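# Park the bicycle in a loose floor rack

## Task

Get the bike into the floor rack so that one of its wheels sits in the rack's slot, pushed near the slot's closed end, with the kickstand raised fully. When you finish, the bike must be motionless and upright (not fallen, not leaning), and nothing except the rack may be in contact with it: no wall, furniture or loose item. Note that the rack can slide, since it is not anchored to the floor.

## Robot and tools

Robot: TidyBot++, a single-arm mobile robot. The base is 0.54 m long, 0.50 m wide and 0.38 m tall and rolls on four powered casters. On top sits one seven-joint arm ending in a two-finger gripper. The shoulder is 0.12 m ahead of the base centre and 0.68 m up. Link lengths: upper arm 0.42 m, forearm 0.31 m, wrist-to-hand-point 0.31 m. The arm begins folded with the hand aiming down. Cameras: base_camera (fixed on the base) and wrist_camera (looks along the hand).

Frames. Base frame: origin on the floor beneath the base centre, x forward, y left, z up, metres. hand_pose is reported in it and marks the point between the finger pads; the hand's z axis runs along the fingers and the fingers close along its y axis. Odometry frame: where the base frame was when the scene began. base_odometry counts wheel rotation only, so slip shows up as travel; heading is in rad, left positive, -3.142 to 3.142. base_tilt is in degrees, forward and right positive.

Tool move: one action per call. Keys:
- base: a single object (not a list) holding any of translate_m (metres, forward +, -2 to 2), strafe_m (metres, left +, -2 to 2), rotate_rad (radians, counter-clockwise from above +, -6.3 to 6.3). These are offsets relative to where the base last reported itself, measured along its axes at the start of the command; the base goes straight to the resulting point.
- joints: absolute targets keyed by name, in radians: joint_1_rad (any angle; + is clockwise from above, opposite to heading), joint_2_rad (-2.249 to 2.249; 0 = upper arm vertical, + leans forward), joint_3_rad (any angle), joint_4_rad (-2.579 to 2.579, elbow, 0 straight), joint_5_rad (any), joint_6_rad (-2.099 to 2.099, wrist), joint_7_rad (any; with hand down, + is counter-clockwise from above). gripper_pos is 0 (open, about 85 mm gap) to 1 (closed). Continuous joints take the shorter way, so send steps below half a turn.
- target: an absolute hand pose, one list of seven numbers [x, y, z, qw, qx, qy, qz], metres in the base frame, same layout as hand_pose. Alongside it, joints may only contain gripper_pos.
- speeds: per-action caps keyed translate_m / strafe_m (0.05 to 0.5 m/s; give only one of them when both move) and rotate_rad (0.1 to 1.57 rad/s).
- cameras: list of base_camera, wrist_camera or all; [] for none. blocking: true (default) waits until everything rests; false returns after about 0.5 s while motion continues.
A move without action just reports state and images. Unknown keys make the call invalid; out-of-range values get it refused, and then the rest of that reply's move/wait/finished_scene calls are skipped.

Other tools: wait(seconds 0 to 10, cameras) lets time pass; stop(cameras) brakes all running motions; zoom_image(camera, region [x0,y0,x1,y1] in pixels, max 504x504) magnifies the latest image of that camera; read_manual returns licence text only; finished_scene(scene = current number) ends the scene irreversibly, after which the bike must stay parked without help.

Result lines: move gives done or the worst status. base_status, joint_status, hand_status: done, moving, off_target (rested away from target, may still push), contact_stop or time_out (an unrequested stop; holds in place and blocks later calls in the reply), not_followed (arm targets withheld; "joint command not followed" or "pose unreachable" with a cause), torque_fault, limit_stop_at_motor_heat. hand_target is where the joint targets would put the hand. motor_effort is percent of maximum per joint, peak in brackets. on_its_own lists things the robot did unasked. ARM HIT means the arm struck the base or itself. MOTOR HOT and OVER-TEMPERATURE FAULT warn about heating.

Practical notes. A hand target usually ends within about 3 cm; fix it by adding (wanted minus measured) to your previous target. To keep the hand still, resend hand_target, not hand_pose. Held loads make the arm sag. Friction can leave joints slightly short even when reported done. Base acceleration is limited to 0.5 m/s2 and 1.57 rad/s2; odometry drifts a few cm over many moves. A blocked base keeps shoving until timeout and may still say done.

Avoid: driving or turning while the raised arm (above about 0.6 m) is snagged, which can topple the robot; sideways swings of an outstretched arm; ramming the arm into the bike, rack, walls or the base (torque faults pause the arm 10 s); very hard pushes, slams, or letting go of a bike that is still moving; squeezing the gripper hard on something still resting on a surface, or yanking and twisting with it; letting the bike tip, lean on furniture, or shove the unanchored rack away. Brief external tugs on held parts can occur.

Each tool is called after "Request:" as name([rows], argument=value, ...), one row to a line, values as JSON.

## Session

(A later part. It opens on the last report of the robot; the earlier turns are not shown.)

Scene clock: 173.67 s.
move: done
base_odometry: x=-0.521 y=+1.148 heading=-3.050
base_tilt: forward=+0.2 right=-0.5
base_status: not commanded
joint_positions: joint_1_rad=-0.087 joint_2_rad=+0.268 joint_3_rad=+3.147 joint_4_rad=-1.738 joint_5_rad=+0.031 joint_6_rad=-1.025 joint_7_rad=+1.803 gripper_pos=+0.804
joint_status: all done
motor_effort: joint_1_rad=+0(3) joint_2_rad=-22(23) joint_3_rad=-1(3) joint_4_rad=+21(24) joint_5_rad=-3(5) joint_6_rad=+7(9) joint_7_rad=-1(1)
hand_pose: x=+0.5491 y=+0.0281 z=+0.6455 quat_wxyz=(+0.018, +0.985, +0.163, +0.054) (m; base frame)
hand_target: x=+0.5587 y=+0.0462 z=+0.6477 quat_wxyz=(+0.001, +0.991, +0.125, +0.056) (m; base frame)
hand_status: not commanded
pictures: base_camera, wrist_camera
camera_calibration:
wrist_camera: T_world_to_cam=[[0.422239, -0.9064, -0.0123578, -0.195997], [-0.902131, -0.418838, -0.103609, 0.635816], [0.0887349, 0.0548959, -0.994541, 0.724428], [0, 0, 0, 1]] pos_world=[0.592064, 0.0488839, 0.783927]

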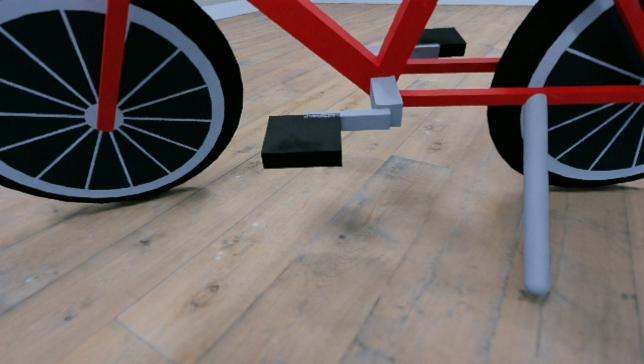

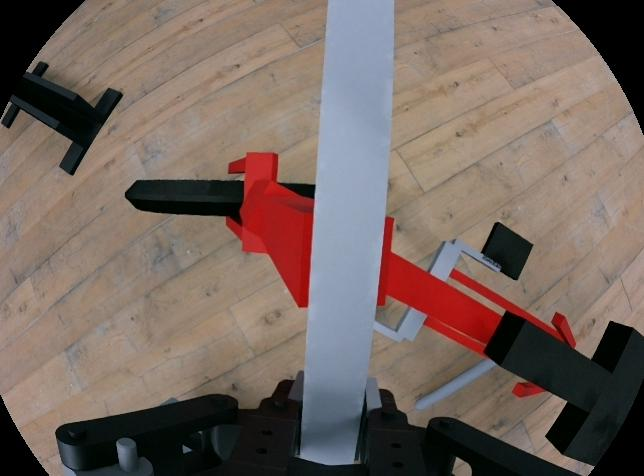

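Request:
move(joints={"joint_1_rad": -0.115, "joint_2_rad": 0.42, "joint_4_rad": -1.49, "joint_6_rad": -1.22, "joint_7_rad": 1.54}, cameras=[])

Request:
move(joints={"joint_1_rad": -0.13, "joint_2_rad": 0.55, "joint_4_rad": -1.25, "joint_6_rad": -1.36, "joint_7_rad": 1.38})

Scene clock: 178.53 s.
move: done
base_odometry: x=-0.521 y=+1.148 heading=-3.050
base_tilt: forward=+0.2 right=-0.5
base_status: not commanded
joint_positions: joint_1_rad=-0.108 joint_2_rad=+0.387 joint_3_rad=+3.147 joint_4_rad=-1.517 joint_5_rad=+0.031 joint_6_rad=-1.203 joint_7_rad=+1.625 gripper_pos=+0.805
joint_status: all done
motor_effort: joint_1_rad=+1(2) joint_2_rad=-24(26) joint_3_rad=+1(1) joint_4_rad=+20(24) joint_5_rad=+0(3) joint_6_rad=+7(9) joint_7_rad=-1(2)
hand_pose: x=+0.5843 y=+0.0403 z=+0.6578 quat_wxyz=(+0.015, +0.996, +0.084, +0.018) (m; base frame)
hand_target: x=+0.5873 y=+0.0562 z=+0.6501 quat_wxyz=(-0.001, +0.999, +0.043, +0.006) (m; base frame)
hand_status: not commanded
pictures: none
No camera images: "cameras" was empty.

Scene clock: 180.00 s.
move: done
base_odometry: x=-0.521 y=+1.148 heading=-3.050
base_tilt: forward=+0.2 right=-0.5
base_status: not commanded
joint_positions: joint_1_rad=-0.128 joint_2_rad=+0.519 joint_3_rad=+3.147 joint_4_rad=-1.261 joint_5_rad=+0.030 joint_6_rad=-1.319 joint_7_rad=+1.461 gripper_pos=+0.805
joint_status: all done
motor_effort: joint_1_rad=+2(3) joint_2_rad=-29(31) joint_3_rad=+2(2) joint_4_rad=+17(21) joint_5_rad=+1(3) joint_6_rad=+3(9) joint_7_rad=-1(2)
hand_pose: x=+0.6455 y=+0.0573 z=+0.6712 quat_wxyz=(+0.013, +1.000, +0.010, +0.023) (m; base frame)
hand_target: x=+0.6347 y=+0.0695 z=+0.6579 quat_wxyz=(+0.001, +1.000, -0.030, -0.009) (m; base frame)
hand_status: not commanded
pictures: base_camera, wrist_camera
camera_calibration:
wrist_camera: T_world_to_cam=[[0.126128, -0.990987, -0.0451297, 0.00806862], [-0.990924, -0.123727, -0.0525576, 0.743854], [0.0465001, 0.0513491, -0.997598, 0.769405], [0, 0, 0, 1]] pos_world=[0.700307, 0.0605223, 0.807016]

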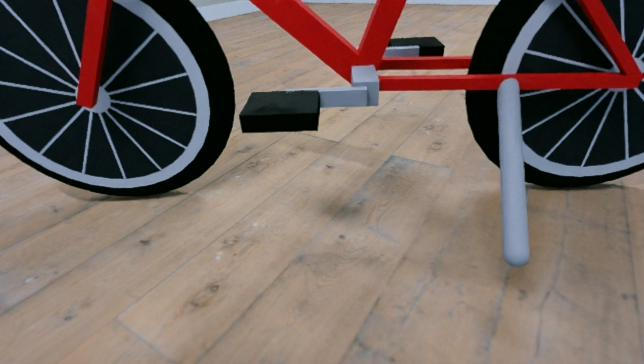

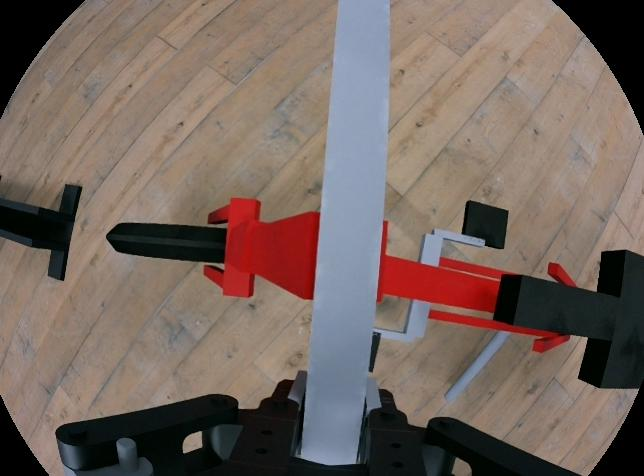

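Request:
move(base={"strafe_m": 0.2}, joints={"joint_7_rad": 1.33}, speeds={"strafe_m": 0.15})

Scene clock: 186.00 s.
move: done
base_odometry: x=-0.503 y=+0.949 heading=-3.050
base_tilt: forward=+0.2 right=-0.5
base_status: done
joint_positions: joint_1_rad=-0.142 joint_2_rad=+0.523 joint_3_rad=+3.137 joint_4_rad=-1.256 joint_5_rad=+0.019 joint_6_rad=-1.338 joint_7_rad=+1.398 gripper_pos=+0.805
joint_status: all done
motor_effort: joint_1_rad=+0(7) joint_2_rad=-28(31) joint_3_rad=+0(4) joint_4_rad=+16(18) joint_5_rad=-1(4) joint_6_rad=+3(6) joint_7_rad=+0(2)
hand_pose: x=+0.6393 y=+0.0722 z=+0.6704 quat_wxyz=(+0.006, +1.000, -0.011, +0.013) (m; base frame)
hand_target: x=+0.6347 y=+0.0695 z=+0.6579 quat_wxyz=(+0.001, +0.998, -0.055, -0.009) (m; base frame)
hand_status: not commanded
pictures: base_camera, wrist_camera
camera_calibration:
wrist_camera: T_world_to_cam=[[0.0833028, -0.994548, -0.0627312, 0.0630229], [-0.996076, -0.0812117, -0.0351818, 0.728052], [0.0298955, 0.0654158, -0.99741, 0.777515], [0, 0, 0, 1]] pos_world=[0.696701, 0.0709439, 0.805069]

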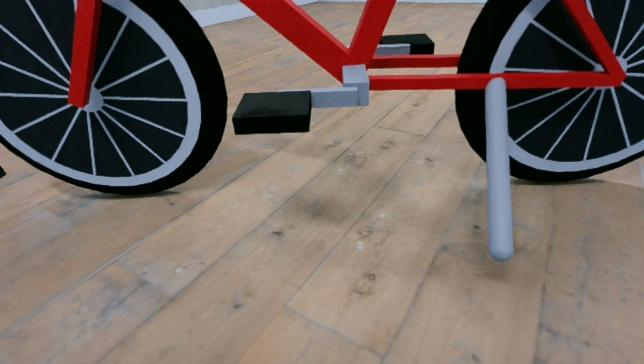

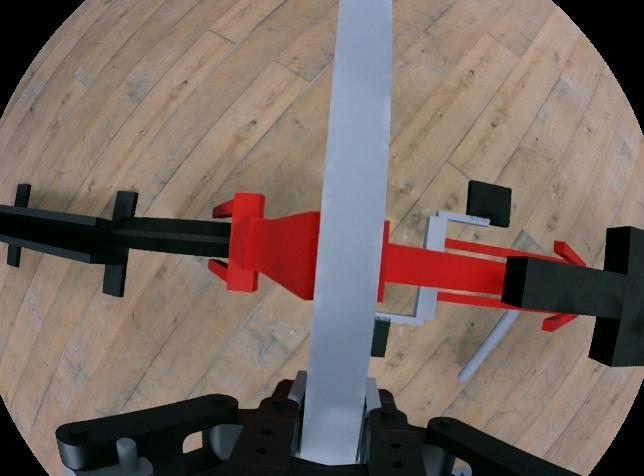

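Request:
move(base={"strafe_m": 0.12}, speeds={"strafe_m": 0.12})

Scene clock: 189.17 s.
move: done
base_odometry: x=-0.492 y=+0.829 heading=-3.050
base_tilt: forward=+0.2 right=-0.6
base_status: done
joint_positions: joint_1_rad=-0.142 joint_2_rad=+0.524 joint_3_rad=+3.139 joint_4_rad=-1.256 joint_5_rad=+0.016 joint_6_rad=-1.343 joint_7_rad=+1.398 gripper_pos=+0.805
joint_status: not commanded
motor_effort: joint_1_rad=+1(6) joint_2_rad=-28(31) joint_3_rad=+0(4) joint_4_rad=+16(17) joint_5_rad=+0(4) joint_6_rad=+1(5) joint_7_rad=+0(1)
hand_pose: x=+0.6381 y=+0.0719 z=+0.6697 quat_wxyz=(+0.006, +1.000, -0.012, +0.011) (m; base frame)
hand_target: x=+0.6347 y=+0.0695 z=+0.6579 quat_wxyz=(+0.001, +0.998, -0.055, -0.009) (m; base frame)
hand_status: not commanded
pictures: base_camera, wrist_camera
camera_calibration:
wrist_camera: T_world_to_cam=[[0.0805145, -0.994724, -0.0635708, 0.0650832], [-0.996452, -0.0787574, -0.0296814, 0.723171], [0.0245181, 0.065735, -0.997536, 0.780379], [0, 0, 0, 1]] pos_world=[0.696232, 0.0703967, 0.804058]

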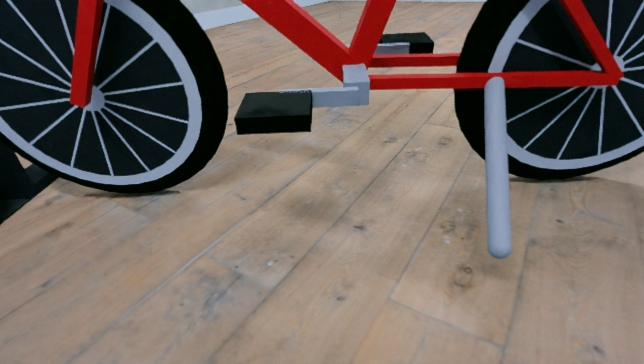

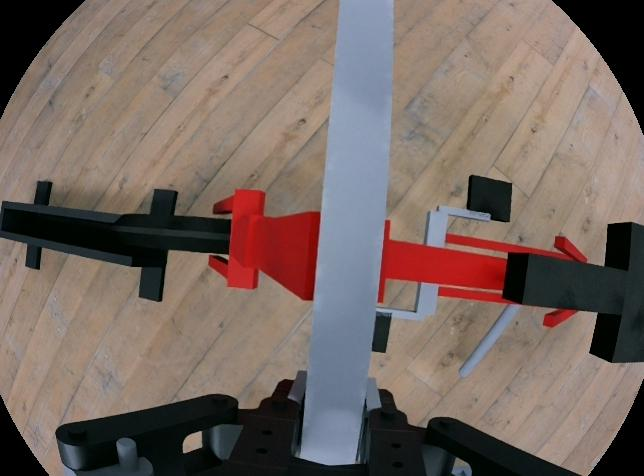

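Request:
zoom_image(camera="wrist_camera", region=[0, 160, 280, 320])

Scaled by 1.800.

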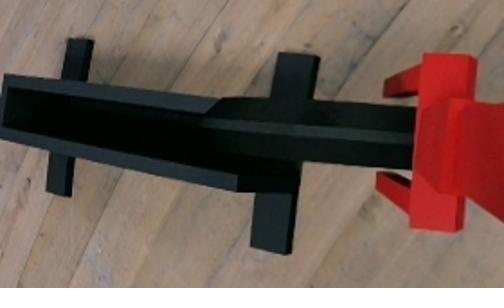

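Request:
move(base={"strafe_m": 0.15, "translate_m": -0.008}, speeds={"strafe_m": 0.12})

Request:
zoom_image(camera="wrist_camera", region=[0, 160, 280, 320])

Scene clock: 193.00 s.
move: done
base_odometry: x=-0.471 y=+0.680 heading=-3.050
base_tilt: forward=+0.2 right=-0.5
base_status: done
joint_positions: joint_1_rad=-0.141 joint_2_rad=+0.529 joint_3_rad=+3.142 joint_4_rad=-1.255 joint_5_rad=+0.016 joint_6_rad=-1.346 joint_7_rad=+1.397 gripper_pos=+0.805
joint_status: not commanded
motor_effort: joint_1_rad=+1(6) joint_2_rad=-29(32) joint_3_rad=+0(6) joint_4_rad=+17(18) joint_5_rad=+0(5) joint_6_rad=+1(5) joint_7_rad=+0(1)
hand_pose: x=+0.6372 y=+0.0701 z=+0.6672 quat_wxyz=(+0.007, +1.000, -0.015, +0.007) (m; base frame)
hand_target: x=+0.6347 y=+0.0695 z=+0.6579 quat_wxyz=(+0.001, +0.998, -0.055, -0.009) (m; base frame)
hand_status: not commanded
pictures: base_camera, wrist_camera
camera_calibration:
wrist_camera: T_world_to_cam=[[0.0746223, -0.995264, -0.0622947, 0.0661246], [-0.99707, -0.0734119, -0.0215015, 0.716608], [0.0168265, 0.0637167, -0.997826, 0.783344], [0, 0, 0, 1]] pos_world=[0.696393, 0.068507, 0.801168]

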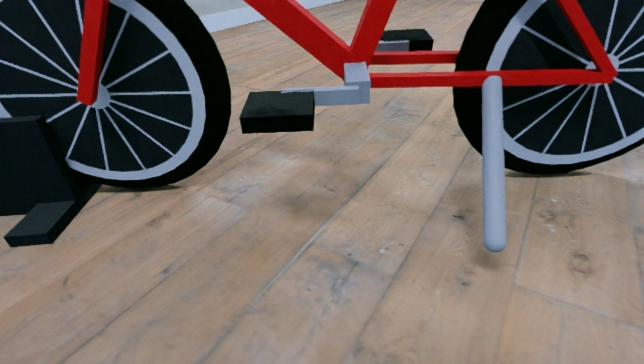

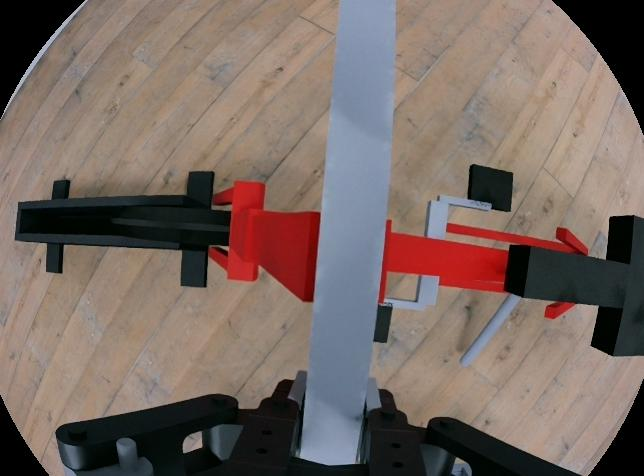

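Scaled by 1.800.

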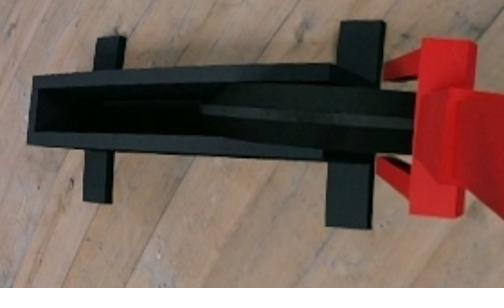

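Request:
move(base={"strafe_m": 0.12}, speeds={"strafe_m": 0.12})

Request:
zoom_image(camera="wrist_camera", region=[0, 160, 280, 320])

Request:
zoom_image(camera="base_camera", region=[0, 0, 280, 260])

Scene clock: 195.43 s.
move: done
base_odometry: x=-0.460 y=+0.561 heading=-3.050
base_tilt: forward=+0.2 right=-0.5
base_status: done
joint_positions: joint_1_rad=-0.118 joint_2_rad=+0.528 joint_3_rad=+3.147 joint_4_rad=-1.255 joint_5_rad=+0.016 joint_6_rad=-1.348 joint_7_rad=+1.393 gripper_pos=+0.805
joint_status: not commanded
motor_effort: joint_1_rad=-2(6) joint_2_rad=-28(31) joint_3_rad=-2(5) joint_4_rad=+17(20) joint_5_rad=+0(4) joint_6_rad=+1(5) joint_7_rad=+1(1)
hand_pose: x=+0.6386 y=+0.0557 z=+0.6676 quat_wxyz=(+0.008, +0.999, -0.030, +0.006) (m; base frame)
hand_target: x=+0.6347 y=+0.0695 z=+0.6579 quat_wxyz=(+0.001, +0.998, -0.055, -0.009) (m; base frame)
hand_status: not commanded
pictures: base_camera, wrist_camera
camera_calibration:
wrist_camera: T_world_to_cam=[[0.0437191, -0.997294, -0.0591029, 0.0694462], [-0.998871, -0.0425347, -0.0211511, 0.716208], [0.0185799, 0.0599609, -0.998028, 0.783849], [0, 0, 0, 1]] pos_world=[0.697799, 0.0527217, 0.801556]

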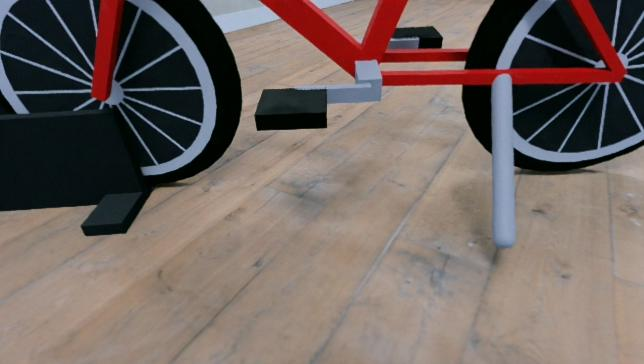

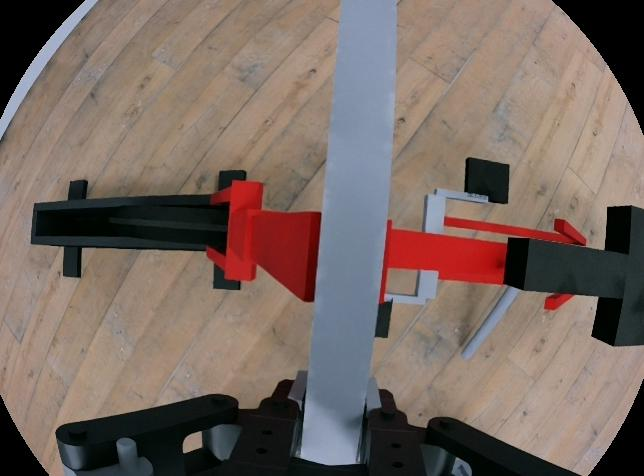

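Scaled by 1.800.

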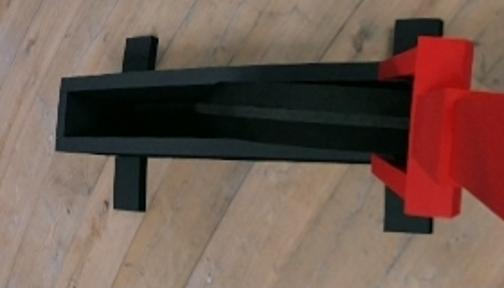

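Scaled by 1.800.

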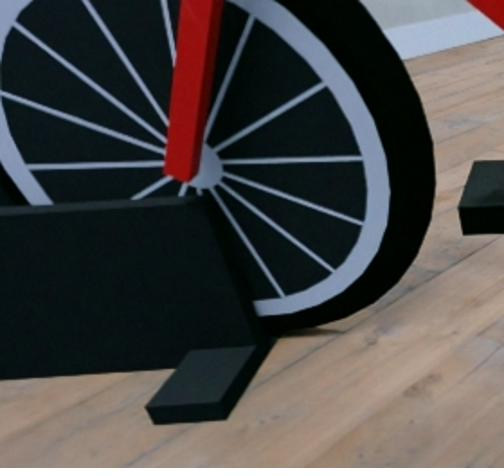

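Request:
move(joints={"joint_2_rad": 0.625, "joint_4_rad": -1.10, "joint_6_rad": -1.45, "joint_7_rad": 1.47})

Request:
zoom_image(camera="wrist_camera", region=[0, 160, 280, 320])

Scene clock: 199.93 s.
move: done
base_odometry: x=-0.460 y=+0.561 heading=-3.050
base_tilt: forward=+0.2 right=-0.5
base_status: not commanded
joint_positions: joint_1_rad=-0.120 joint_2_rad=+0.599 joint_3_rad=+3.147 joint_4_rad=-1.119 joint_5_rad=+0.016 joint_6_rad=-1.420 joint_7_rad=+1.422 gripper_pos=+0.805
joint_status: all done
motor_effort: joint_1_rad=+0(4) joint_2_rad=-32(34) joint_3_rad=+0(4) joint_4_rad=+19(20) joint_5_rad=+2(2) joint_6_rad=+4(5) joint_7_rad=+0(1)
hand_pose: x=+0.6652 y=+0.0595 z=+0.6718 quat_wxyz=(+0.009, +1.000, -0.016, +0.003) (m; base frame)
hand_target: x=+0.6605 y=+0.0729 z=+0.6636 quat_wxyz=(+0.001, +1.000, +0.015, -0.017) (m; base frame)
hand_status: not commanded
pictures: base_camera, wrist_camera
camera_calibration:
wrist_camera: T_world_to_cam=[[0.0727798, -0.995658, -0.0580386, 0.0522103], [-0.9973, -0.0720812, -0.0140439, 0.738921], [0.00979945, 0.0589041, -0.998216, 0.79332], [0, 0, 0, 1]] pos_world=[0.725352, 0.0585161, 0.805312]

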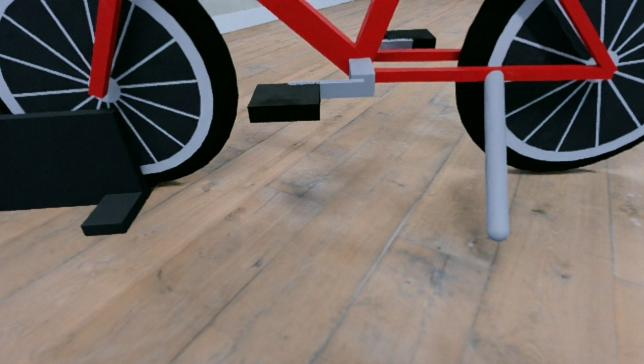

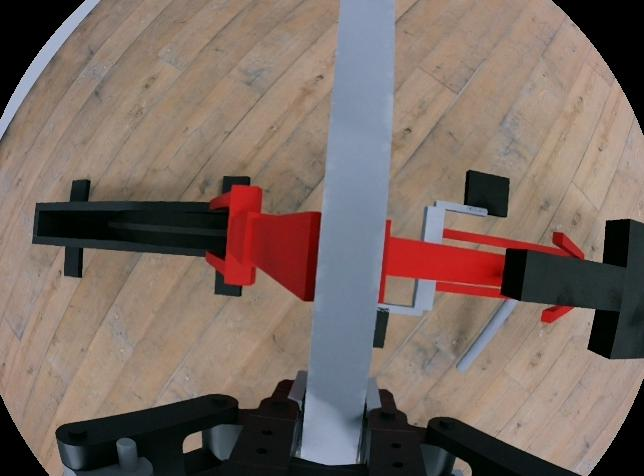

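Scaled by 1.800.

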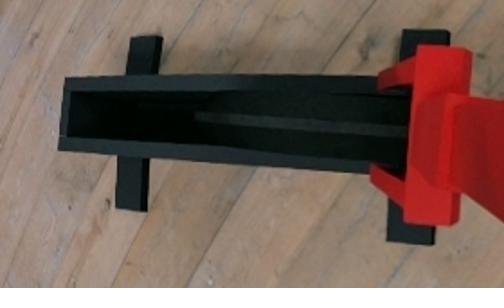

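Request:
move(base={"strafe_m": 0.12}, speeds={"strafe_m": 0.12})

Request:
zoom_image(camera="wrist_camera", region=[0, 160, 280, 320])

Request:
zoom_image(camera="base_camera", region=[0, 0, 280, 260])

Scene clock: 203.33 s.
move: done
base_odometry: x=-0.449 y=+0.441 heading=-3.050
base_tilt: forward=+0.2 right=-0.5
base_status: done
joint_positions: joint_1_rad=-0.138 joint_2_rad=+0.605 joint_3_rad=+3.143 joint_4_rad=-1.113 joint_5_rad=+0.011 joint_6_rad=-1.429 joint_7_rad=+1.427 gripper_pos=+0.805
joint_status: not commanded
motor_effort: joint_1_rad=+2(8) joint_2_rad=-33(35) joint_3_rad=+1(6) joint_4_rad=+17(20) joint_5_rad=+3(5) joint_6_rad=+1(5) joint_7_rad=+1(2)
hand_pose: x=+0.6628 y=+0.0729 z=+0.6704 quat_wxyz=(+0.006, +1.000, -0.002, -0.002) (m; base frame)
hand_target: x=+0.6605 y=+0.0729 z=+0.6636 quat_wxyz=(+0.001, +1.000, +0.015, -0.017) (m; base frame)
hand_status: not commanded
pictures: base_camera, wrist_camera
camera_calibration:
wrist_camera: T_world_to_cam=[[0.0986328, -0.993032, -0.0644941, 0.0526485], [-0.995122, -0.0985412, -0.00460802, 0.731665], [-0.00177942, 0.064634, -0.997907, 0.798194], [0, 0, 0, 1]] pos_world=[0.724323, 0.0727903, 0.803291]

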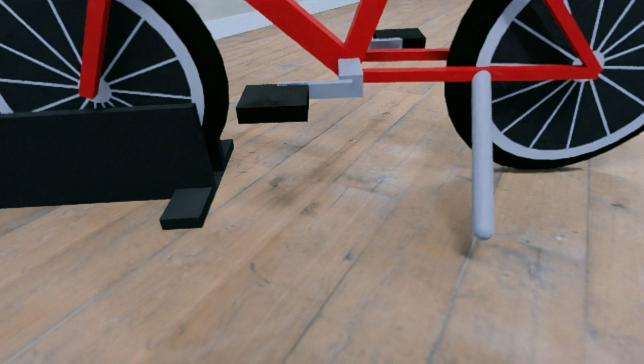

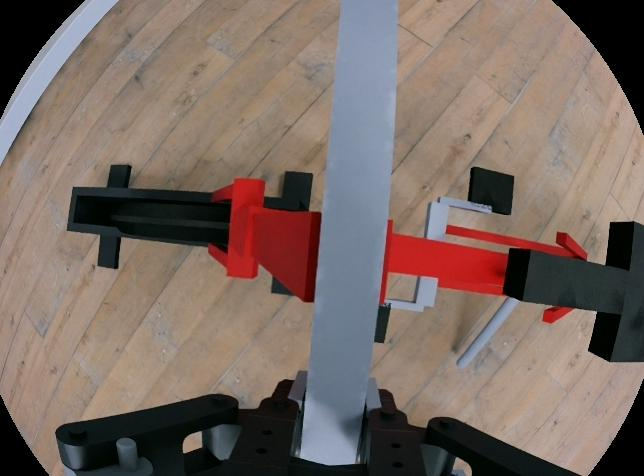

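Scaled by 1.800.

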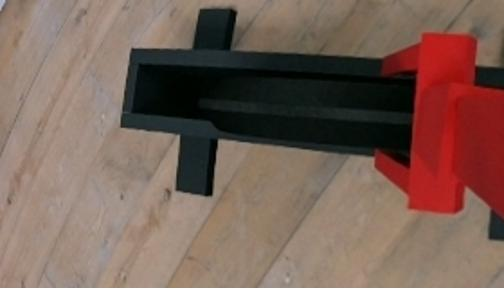

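Scaled by 1.800.

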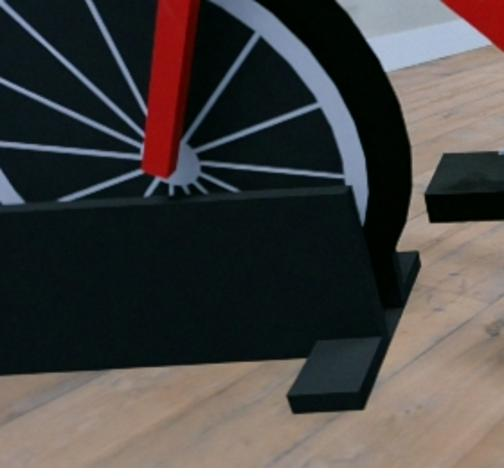

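Request:
move(base={"strafe_m": 0.1}, speeds={"strafe_m": 0.12})

Request:
zoom_image(camera="wrist_camera", region=[0, 160, 280, 320])

Request:
zoom_image(camera="base_camera", region=[0, 0, 280, 260])

Scene clock: 205.87 s.
move: done
base_odometry: x=-0.439 y=+0.341 heading=-3.050
base_tilt: forward=+0.2 right=-0.5
base_status: done
joint_positions: joint_1_rad=-0.143 joint_2_rad=+0.607 joint_3_rad=+3.141 joint_4_rad=-1.111 joint_5_rad=+0.009 joint_6_rad=-1.431 joint_7_rad=+1.427 gripper_pos=+0.805
joint_status: not commanded
motor_effort: joint_1_rad=+1(6) joint_2_rad=-33(35) joint_3_rad=+1(4) joint_4_rad=+16(18) joint_5_rad=+1(4) joint_6_rad=-1(4) joint_7_rad=+3(4)
hand_pose: x=+0.6621 y=+0.0772 z=+0.6699 quat_wxyz=(+0.005, +1.000, +0.001, -0.003) (m; base frame)
hand_target: x=+0.6605 y=+0.0729 z=+0.6636 quat_wxyz=(+0.001, +1.000, +0.015, -0.017) (m; base frame)
hand_status: not commanded
pictures: base_camera, wrist_camera
camera_calibration:
wrist_camera: T_world_to_cam=[[0.104428, -0.992177, -0.0684044, 0.0556674], [-0.99452, -0.104524, -0.00217869, 0.729856], [-0.00498827, 0.068257, -0.997655, 0.799075], [0, 0, 0, 1]] pos_world=[0.724029, 0.076977, 0.802599]

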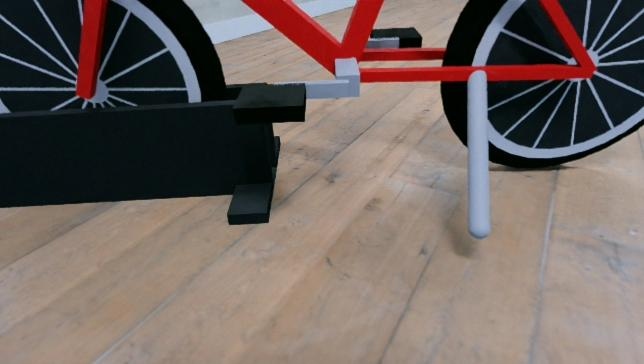

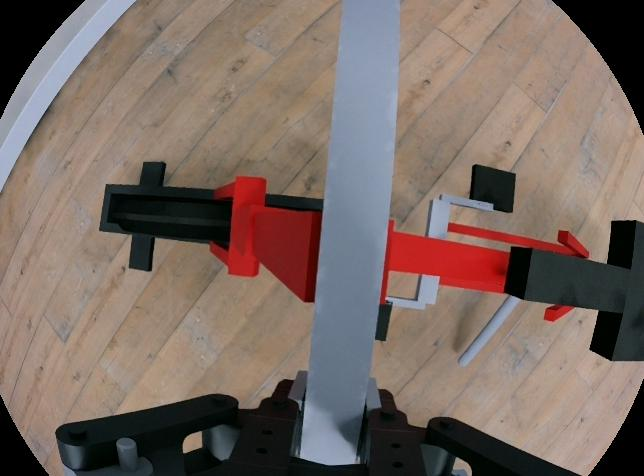

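Scaled by 1.800.

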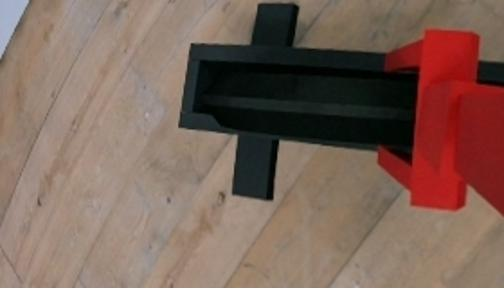

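Scaled by 1.800.

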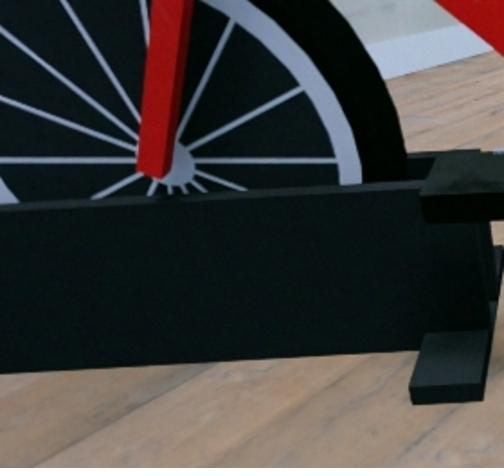

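Request:
move(base={"strafe_m": 0.015, "translate_m": -0.015}, speeds={"strafe_m": 0.1}, cameras=[])

Request:
move(joints={"gripper_pos": 0.72})

Scene clock: 208.57 s.
move: done
base_odometry: x=-0.423 y=+0.328 heading=-3.050
base_tilt: forward=+0.2 right=-0.5
base_status: done
joint_positions: joint_1_rad=-0.127 joint_2_rad=+0.612 joint_3_rad=+3.141 joint_4_rad=-1.107 joint_5_rad=+0.009 joint_6_rad=-1.432 joint_7_rad=+1.427 gripper_pos=+0.805
joint_status: not commanded
motor_effort: joint_1_rad=+0(2) joint_2_rad=-34(37) joint_3_rad=-1(3) joint_4_rad=+16(20) joint_5_rad=+0(2) joint_6_rad=+0(2) joint_7_rad=+2(3)
hand_pose: x=+0.6644 y=+0.0682 z=+0.6682 quat_wxyz=(+0.005, +1.000, -0.008, -0.004) (m; base frame)
hand_target: x=+0.6605 y=+0.0729 z=+0.6636 quat_wxyz=(+0.001, +1.000, +0.015, -0.017) (m; base frame)
hand_status: not commanded
pictures: none
No camera images: "cameras" was empty.

Scene clock: 209.33 s.
move: done
base_odometry: x=-0.423 y=+0.328 heading=-3.050
base_tilt: forward=+0.2 right=-0.5
base_status: not commanded
joint_positions: joint_1_rad=-0.127 joint_2_rad=+0.621 joint_3_rad=+3.141 joint_4_rad=-1.107 joint_5_rad=+0.009 joint_6_rad=-1.432 joint_7_rad=+1.427 gripper_pos=+0.720
joint_status: all done
motor_effort: joint_1_rad=+2(2) joint_2_rad=-36(37) joint_3_rad=+0(1) joint_4_rad=+17(19) joint_5_rad=+1(2) joint_6_rad=+0(1) joint_7_rad=+1(2)
hand_pose: x=+0.6643 y=+0.0682 z=+0.6637 quat_wxyz=(+0.005, +1.000, -0.008, -0.008) (m; base frame)
hand_target: x=+0.6605 y=+0.0729 z=+0.6636 quat_wxyz=(+0.001, +1.000, +0.015, -0.017) (m; base frame)
hand_status: not commanded
pictures: base_camera, wrist_camera
camera_calibration:
wrist_camera: T_world_to_cam=[[0.0870164, -0.993906, -0.0676613, 0.0572349], [-0.996111, -0.0877489, 0.00792441, 0.72426], [-0.0138133, 0.0667086, -0.997677, 0.799511], [0, 0, 0, 1]] pos_world=[0.727507, 0.0671048, 0.795787]

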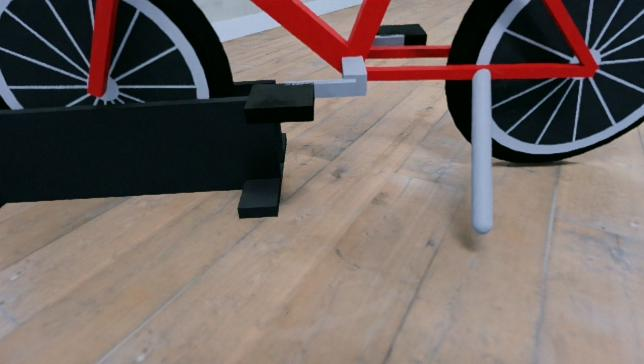

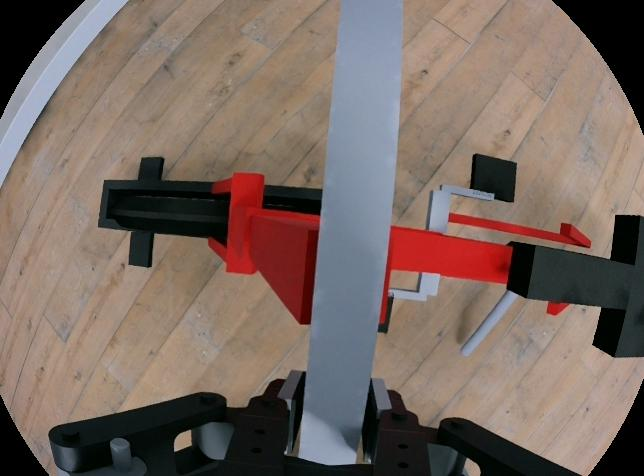

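Request:
move(joints={"gripper_pos": 0.3}, cameras=[])

Request:
move(joints={"joint_2_rad": 0.62, "joint_4_rad": -0.8, "joint_6_rad": -1.72})

Scene clock: 220.47 s.
move: done
base_odometry: x=-0.423 y=+0.328 heading=-3.050
base_tilt: forward=+0.2 right=-0.5
base_status: not commanded
joint_positions: joint_1_rad=-0.127 joint_2_rad=+0.621 joint_3_rad=+3.141 joint_4_rad=-1.107 joint_5_rad=+0.009 joint_6_rad=-1.432 joint_7_rad=+1.427 gripper_pos=+0.300
joint_status: all done
motor_effort: joint_1_rad=-1(1) joint_2_rad=-36(37) joint_3_rad=+0(1) joint_4_rad=+17(18) joint_5_rad=+0(2) joint_6_rad=+0(1) joint_7_rad=+1(1)
hand_pose: x=+0.6643 y=+0.0682 z=+0.6637 quat_wxyz=(+0.005, +1.000, -0.008, -0.008) (m; base frame)
hand_target: x=+0.6605 y=+0.0729 z=+0.6636 quat_wxyz=(+0.001, +1.000, +0.015, -0.017) (m; base frame)
hand_status: not commanded
pictures: none
No camera images: "cameras" was empty.

Scene clock: 221.87 s.
move: done
base_odometry: x=-0.423 y=+0.328 heading=-3.050
base_tilt: forward=+0.2 right=-0.5
base_status: not commanded
joint_positions: joint_1_rad=-0.127 joint_2_rad=+0.622 joint_3_rad=+3.141 joint_4_rad=-0.815 joint_5_rad=+0.009 joint_6_rad=-1.660 joint_7_rad=+1.427 gripper_pos=+0.300
joint_status: all done
motor_effort: joint_1_rad=+0(1) joint_2_rad=-37(38) joint_3_rad=-1(1) joint_4_rad=+18(19) joint_5_rad=+0(2) joint_6_rad=+0(1) joint_7_rad=+1(1)
hand_pose: x=+0.6850 y=+0.0708 z=+0.7545 quat_wxyz=(+0.001, +1.000, -0.009, +0.022) (m; base frame)
hand_target: x=+0.6698 y=+0.0740 z=+0.7602 quat_wxyz=(-0.001, +1.000, +0.015, +0.001) (m; base frame)
hand_status: not commanded
pictures: base_camera, wrist_camera
camera_calibration:
wrist_camera: T_world_to_cam=[[0.0892552, -0.993546, -0.0699975, 0.0643744], [-0.99488, -0.085589, -0.0537402, 0.789905], [0.0474024, 0.0744357, -0.996099, 0.846599], [0, 0, 0, 1]] pos_world=[0.739984, 0.0685489, 0.890251]

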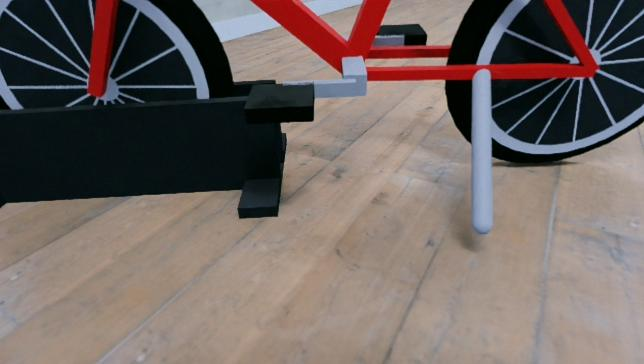

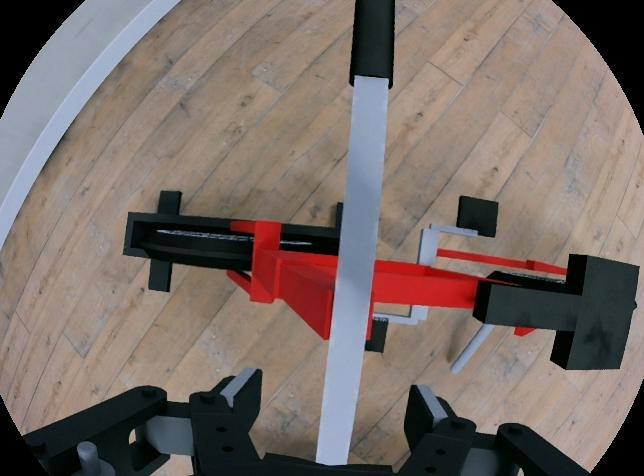

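Request:
move(base={"translate_m": -0.4}, cameras=[])

Request:
move(base={"strafe_m": -0.17}, joints={"joint_1_rad": 0.0, "joint_2_rad": 1.838, "joint_4_rad": -1.277, "joint_5_rad": 0.0, "joint_6_rad": 1.015, "joint_7_rad": 1.57, "gripper_pos": 1.0})

Scene clock: 231.13 s.
move: done
base_odometry: x=-0.025 y=+0.364 heading=-3.050
base_tilt: forward=+0.2 right=-0.5
base_status: done
joint_positions: joint_1_rad=-0.127 joint_2_rad=+0.621 joint_3_rad=+3.141 joint_4_rad=-0.814 joint_5_rad=+0.009 joint_6_rad=-1.669 joint_7_rad=+1.427 gripper_pos=+0.300
joint_status: not commanded
motor_effort: joint_1_rad=+0(1) joint_2_rad=-37(39) joint_3_rad=+0(2) joint_4_rad=+17(19) joint_5_rad=+1(2) joint_6_rad=+0(2) joint_7_rad=+1(1)
hand_pose: x=+0.6825 y=+0.0705 z=+0.7555 quat_wxyz=(+0.002, +1.000, -0.009, +0.019) (m; base frame)
hand_target: x=+0.6698 y=+0.0740 z=+0.7602 quat_wxyz=(-0.001, +1.000, +0.015, +0.001) (m; base frame)
hand_status: not commanded
pictures: none
No camera images: "cameras" was empty.

Scene clock: 234.60 s.
move: done
base_odometry: x=-0.040 y=+0.534 heading=-3.050
base_tilt: forward=+0.2 right=-0.5
base_status: done
joint_positions: joint_1_rad=-0.012 joint_2_rad=+1.844 joint_3_rad=+3.141 joint_4_rad=-1.261 joint_5_rad=+0.009 joint_6_rad=+0.958 joint_7_rad=+1.501 gripper_pos=+0.999
joint_status: all done
motor_effort: joint_1_rad=+1(4) joint_2_rad=-38(50) joint_3_rad=-1(2) joint_4_rad=+5(20) joint_5_rad=+0(2) joint_6_rad=+8(9) joint_7_rad=+1(2)
hand_pose: x=+0.7968 y=+0.0118 z=+0.0847 quat_wxyz=(-0.022, +0.878, -0.022, +0.477) (m; base frame)
hand_target: x=+0.8019 y=+0.0020 z=+0.0993 quat_wxyz=(-0.001, +0.867, -0.001, +0.498) (m; base frame)
hand_status: not commanded
pictures: base_camera, wrist_camera
camera_calibration:
wrist_camera: T_world_to_cam=[[0.103282, -0.994563, -0.0132798, -0.0670662], [-0.535143, -0.0443087, -0.843599, 0.560169], [0.838424, 0.0942352, -0.53681, -0.490929], [0, 0, 0, 1]] pos_world=[0.718304, 0.00438155, 0.208131]

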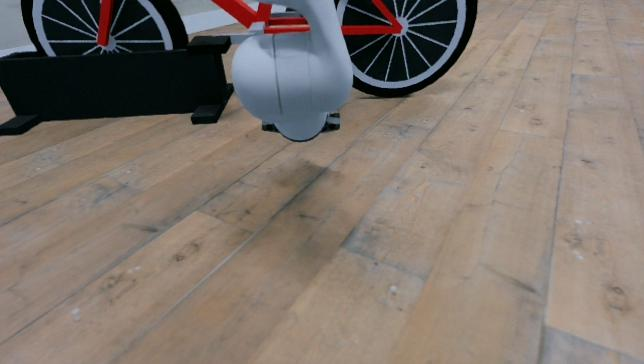

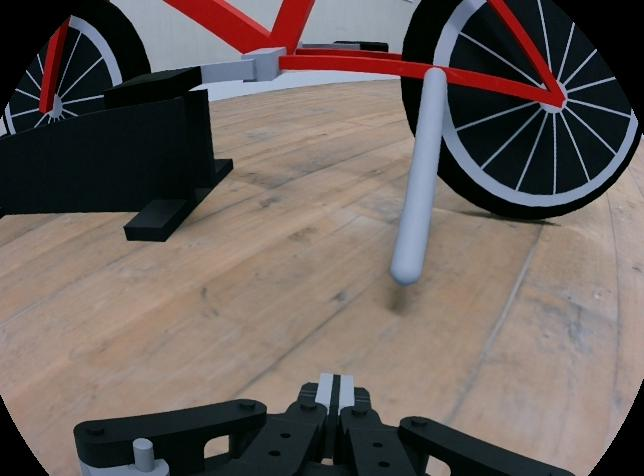

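Request:
move(base={"translate_m": 0.2}, speeds={"translate_m": 0.2})

Scene clock: 237.67 s.
move: done
base_odometry: x=-0.239 y=+0.515 heading=-3.051
base_tilt: forward=+0.2 right=-0.5
base_status: done
joint_positions: joint_1_rad=-0.011 joint_2_rad=+1.844 joint_3_rad=+3.141 joint_4_rad=-1.262 joint_5_rad=+0.009 joint_6_rad=+0.964 joint_7_rad=+1.501 gripper_pos=+0.999
joint_status: not commanded
motor_effort: joint_1_rad=+0(1) joint_2_rad=-38(41) joint_3_rad=-1(1) joint_4_rad=+6(7) joint_5_rad=+1(2) joint_6_rad=+8(9) joint_7_rad=+1(1)
hand_pose: x=+0.7973 y=+0.0112 z=+0.0860 quat_wxyz=(-0.021, +0.877, -0.022, +0.479) (m; base frame)
hand_target: x=+0.8019 y=+0.0020 z=+0.0993 quat_wxyz=(-0.001, +0.867, -0.001, +0.498) (m; base frame)
hand_status: not commanded
pictures: base_camera, wrist_camera
camera_calibration:
wrist_camera: T_world_to_cam=[[0.102717, -0.99463, -0.0126231, -0.0672479], [-0.531513, -0.0441547, -0.845899, 0.558812], [0.840799, 0.0935978, -0.533194, -0.4928], [0, 0, 0, 1]] pos_world=[0.718269, 0.00391237, 0.209091]

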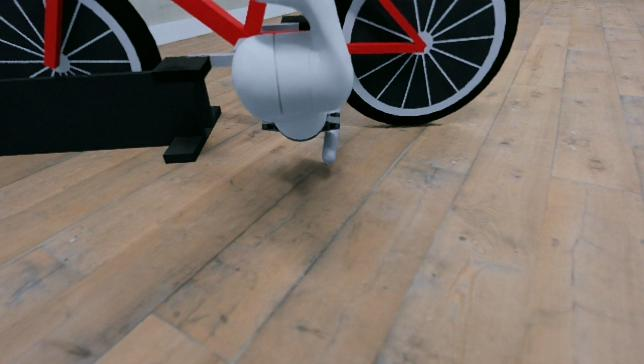

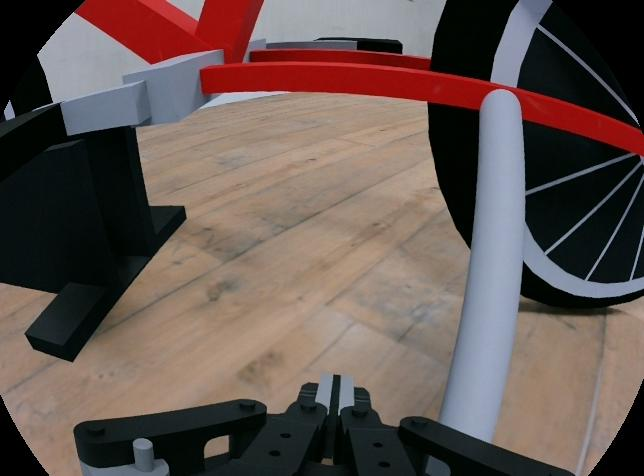

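Request:
move(base={"strafe_m": -0.12}, speeds={"strafe_m": 0.12})

Scene clock: 240.13 s.
move: done
base_odometry: x=-0.250 y=+0.635 heading=-3.051
base_tilt: forward=+0.2 right=-0.5
base_status: done
joint_positions: joint_1_rad=-0.006 joint_2_rad=+1.844 joint_3_rad=+3.124 joint_4_rad=-1.262 joint_5_rad=+0.014 joint_6_rad=+0.965 joint_7_rad=+1.502 gripper_pos=+0.999
joint_status: not commanded
motor_effort: joint_1_rad=+2(14) joint_2_rad=-39(41) joint_3_rad=-1(7) joint_4_rad=+6(8) joint_5_rad=+0(8) joint_6_rad=+7(9) joint_7_rad=+1(1)
hand_pose: x=+0.7974 y=+0.0159 z=+0.0866 quat_wxyz=(-0.027, +0.877, -0.027, +0.479) (m; base frame)
hand_target: x=+0.8019 y=+0.0020 z=+0.0993 quat_wxyz=(-0.001, +0.867, -0.001, +0.498) (m; base frame)
hand_status: not commanded
pictures: base_camera, wrist_camera
camera_calibration:
wrist_camera: T_world_to_cam=[[0.0988517, -0.994696, -0.0284303, -0.0581576], [-0.530865, -0.0285487, -0.846975, 0.558881], [0.841671, 0.0988176, -0.530872, -0.494015], [0, 0, 0, 1]] pos_world=[0.718238, 0.00692358, 0.209446]

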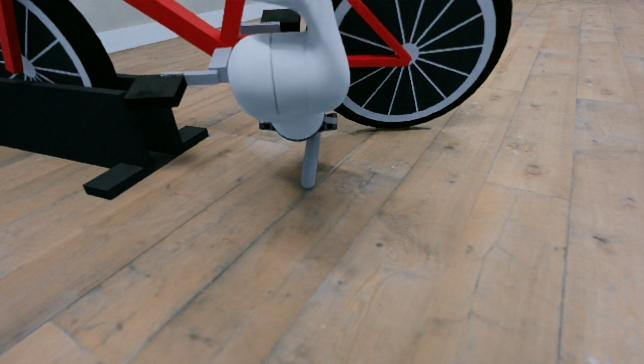

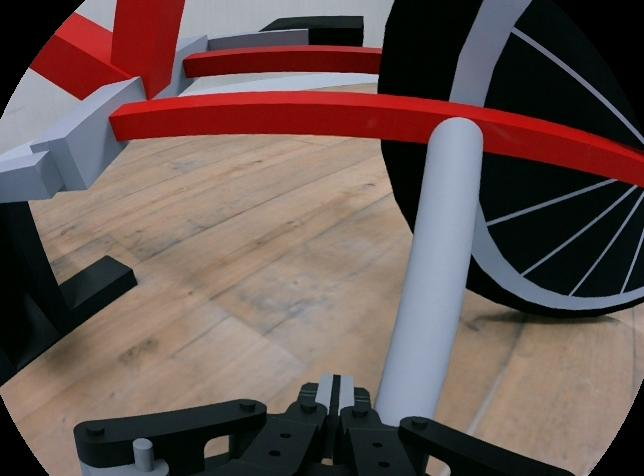

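Request:
move(base={"strafe_m": 0.05}, speeds={"strafe_m": 0.12})

Scene clock: 242.87 s.
move: done
base_odometry: x=-0.246 y=+0.585 heading=-3.051
base_tilt: forward=+0.2 right=-0.5
base_status: done
joint_positions: joint_1_rad=-0.003 joint_2_rad=+1.844 joint_3_rad=+3.126 joint_4_rad=-1.262 joint_5_rad=+0.014 joint_6_rad=+0.965 joint_7_rad=+1.502 gripper_pos=+0.999
joint_status: not commanded
motor_effort: joint_1_rad=+1(3) joint_2_rad=-39(40) joint_3_rad=-1(2) joint_4_rad=+6(7) joint_5_rad=+0(2) joint_6_rad=+7(8) joint_7_rad=+1(1)
hand_pose: x=+0.7974 y=+0.0135 z=+0.0865 quat_wxyz=(-0.026, +0.877, -0.028, +0.479) (m; base frame)
hand_target: x=+0.8019 y=+0.0020 z=+0.0993 quat_wxyz=(-0.001, +0.867, -0.001, +0.498) (m; base frame)
hand_status: not commanded
pictures: base_camera, wrist_camera
camera_calibration:
wrist_camera: T_world_to_cam=[[0.0967525, -0.994949, -0.0267351, -0.0590617], [-0.530868, -0.0288649, -0.846963, 0.558818], [0.841914, 0.0961386, -0.530979, -0.493969], [0, 0, 0, 1]] pos_world=[0.718252, 0.00485624, 0.209432]

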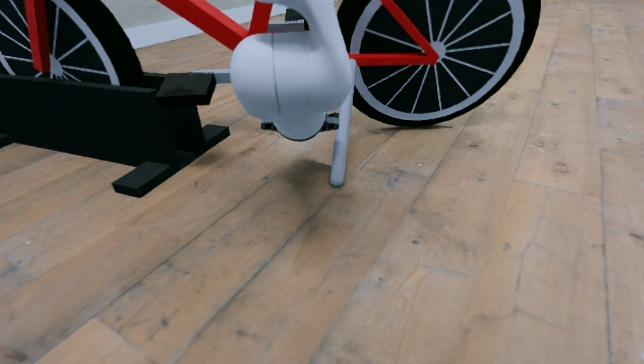

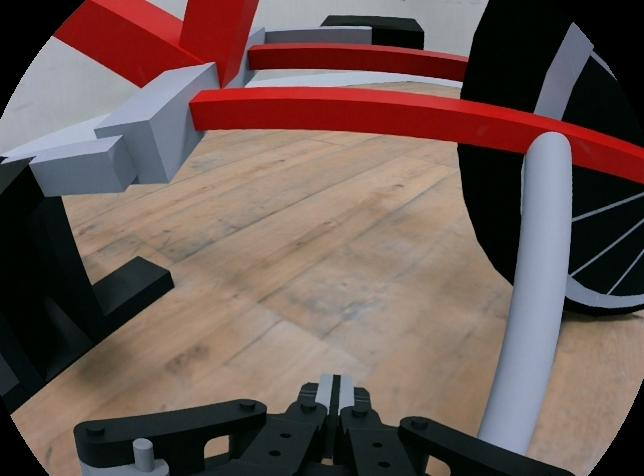

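Request:
move(base={"translate_m": -0.2, "strafe_m": -0.07}, cameras=[])

Request:
move(base={"strafe_m": -0.09}, joints={"joint_2_rad": 1.86})

Scene clock: 245.93 s.
move: done
base_odometry: x=-0.053 y=+0.673 heading=-3.051
base_tilt: forward=+0.2 right=-0.5
base_status: done
joint_positions: joint_1_rad=-0.002 joint_2_rad=+1.848 joint_3_rad=+3.126 joint_4_rad=-1.266 joint_5_rad=+0.014 joint_6_rad=+0.965 joint_7_rad=+1.502 gripper_pos=+0.999
joint_status: not commanded
motor_effort: joint_1_rad=+1(2) joint_2_rad=-38(42) joint_3_rad=-1(2) joint_4_rad=+5(8) joint_5_rad=+1(1) joint_6_rad=+6(8) joint_7_rad=+1(1)
hand_pose: x=+0.7931 y=+0.0124 z=+0.0827 quat_wxyz=(-0.026, +0.879, -0.029, +0.476) (m; base frame)
hand_target: x=+0.8019 y=+0.0020 z=+0.0993 quat_wxyz=(-0.001, +0.867, -0.001, +0.498) (m; base frame)
hand_status: not commanded
pictures: none
No camera images: "cameras" was empty.

Scene clock: 247.27 s.
move: done
base_odometry: x=-0.061 y=+0.763 heading=-3.051
base_tilt: forward=+0.2 right=-0.5
base_status: done
joint_positions: joint_1_rad=+0.005 joint_2_rad=+1.857 joint_3_rad=+3.128 joint_4_rad=-1.266 joint_5_rad=+0.014 joint_6_rad=+0.966 joint_7_rad=+1.502 gripper_pos=+0.999
joint_status: all done
motor_effort: joint_1_rad=+1(4) joint_2_rad=-38(40) joint_3_rad=-1(3) joint_4_rad=+6(6) joint_5_rad=+1(2) joint_6_rad=+7(8) joint_7_rad=+1(1)
hand_pose: x=+0.7879 y=+0.0070 z=+0.0768 quat_wxyz=(-0.023, +0.881, -0.031, +0.472) (m; base frame)
hand_target: x=+0.7889 y=+0.0020 z=+0.0844 quat_wxyz=(-0.001, +0.873, -0.001, +0.488) (m; base frame)
hand_status: not commanded
pictures: base_camera, wrist_camera
camera_calibration:
wrist_camera: T_world_to_cam=[[0.0889524, -0.995699, -0.0258909, -0.0587182], [-0.544828, -0.0268798, -0.838117, 0.555689], [0.833816, 0.0886586, -0.544876, -0.483005], [0, 0, 0, 1]] pos_world=[0.710715, -0.000706372, 0.201034]

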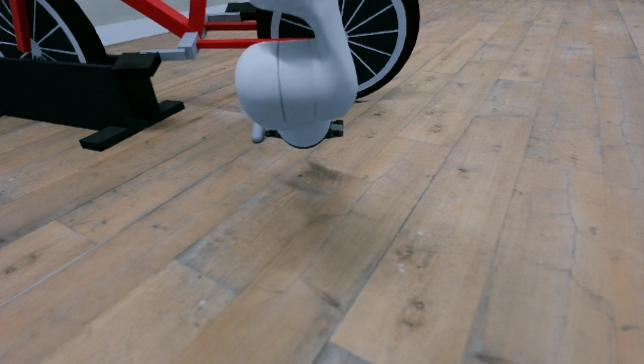

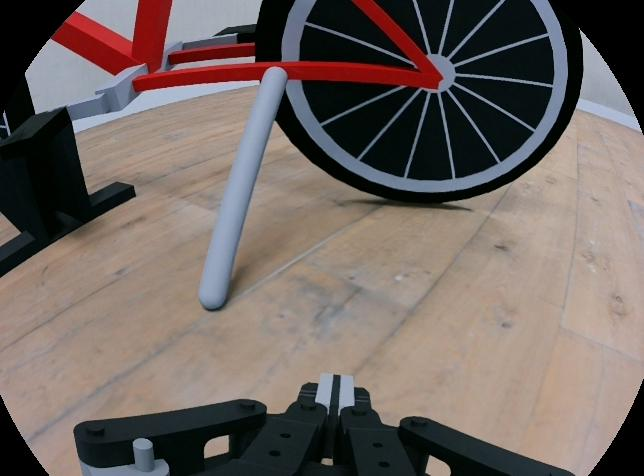

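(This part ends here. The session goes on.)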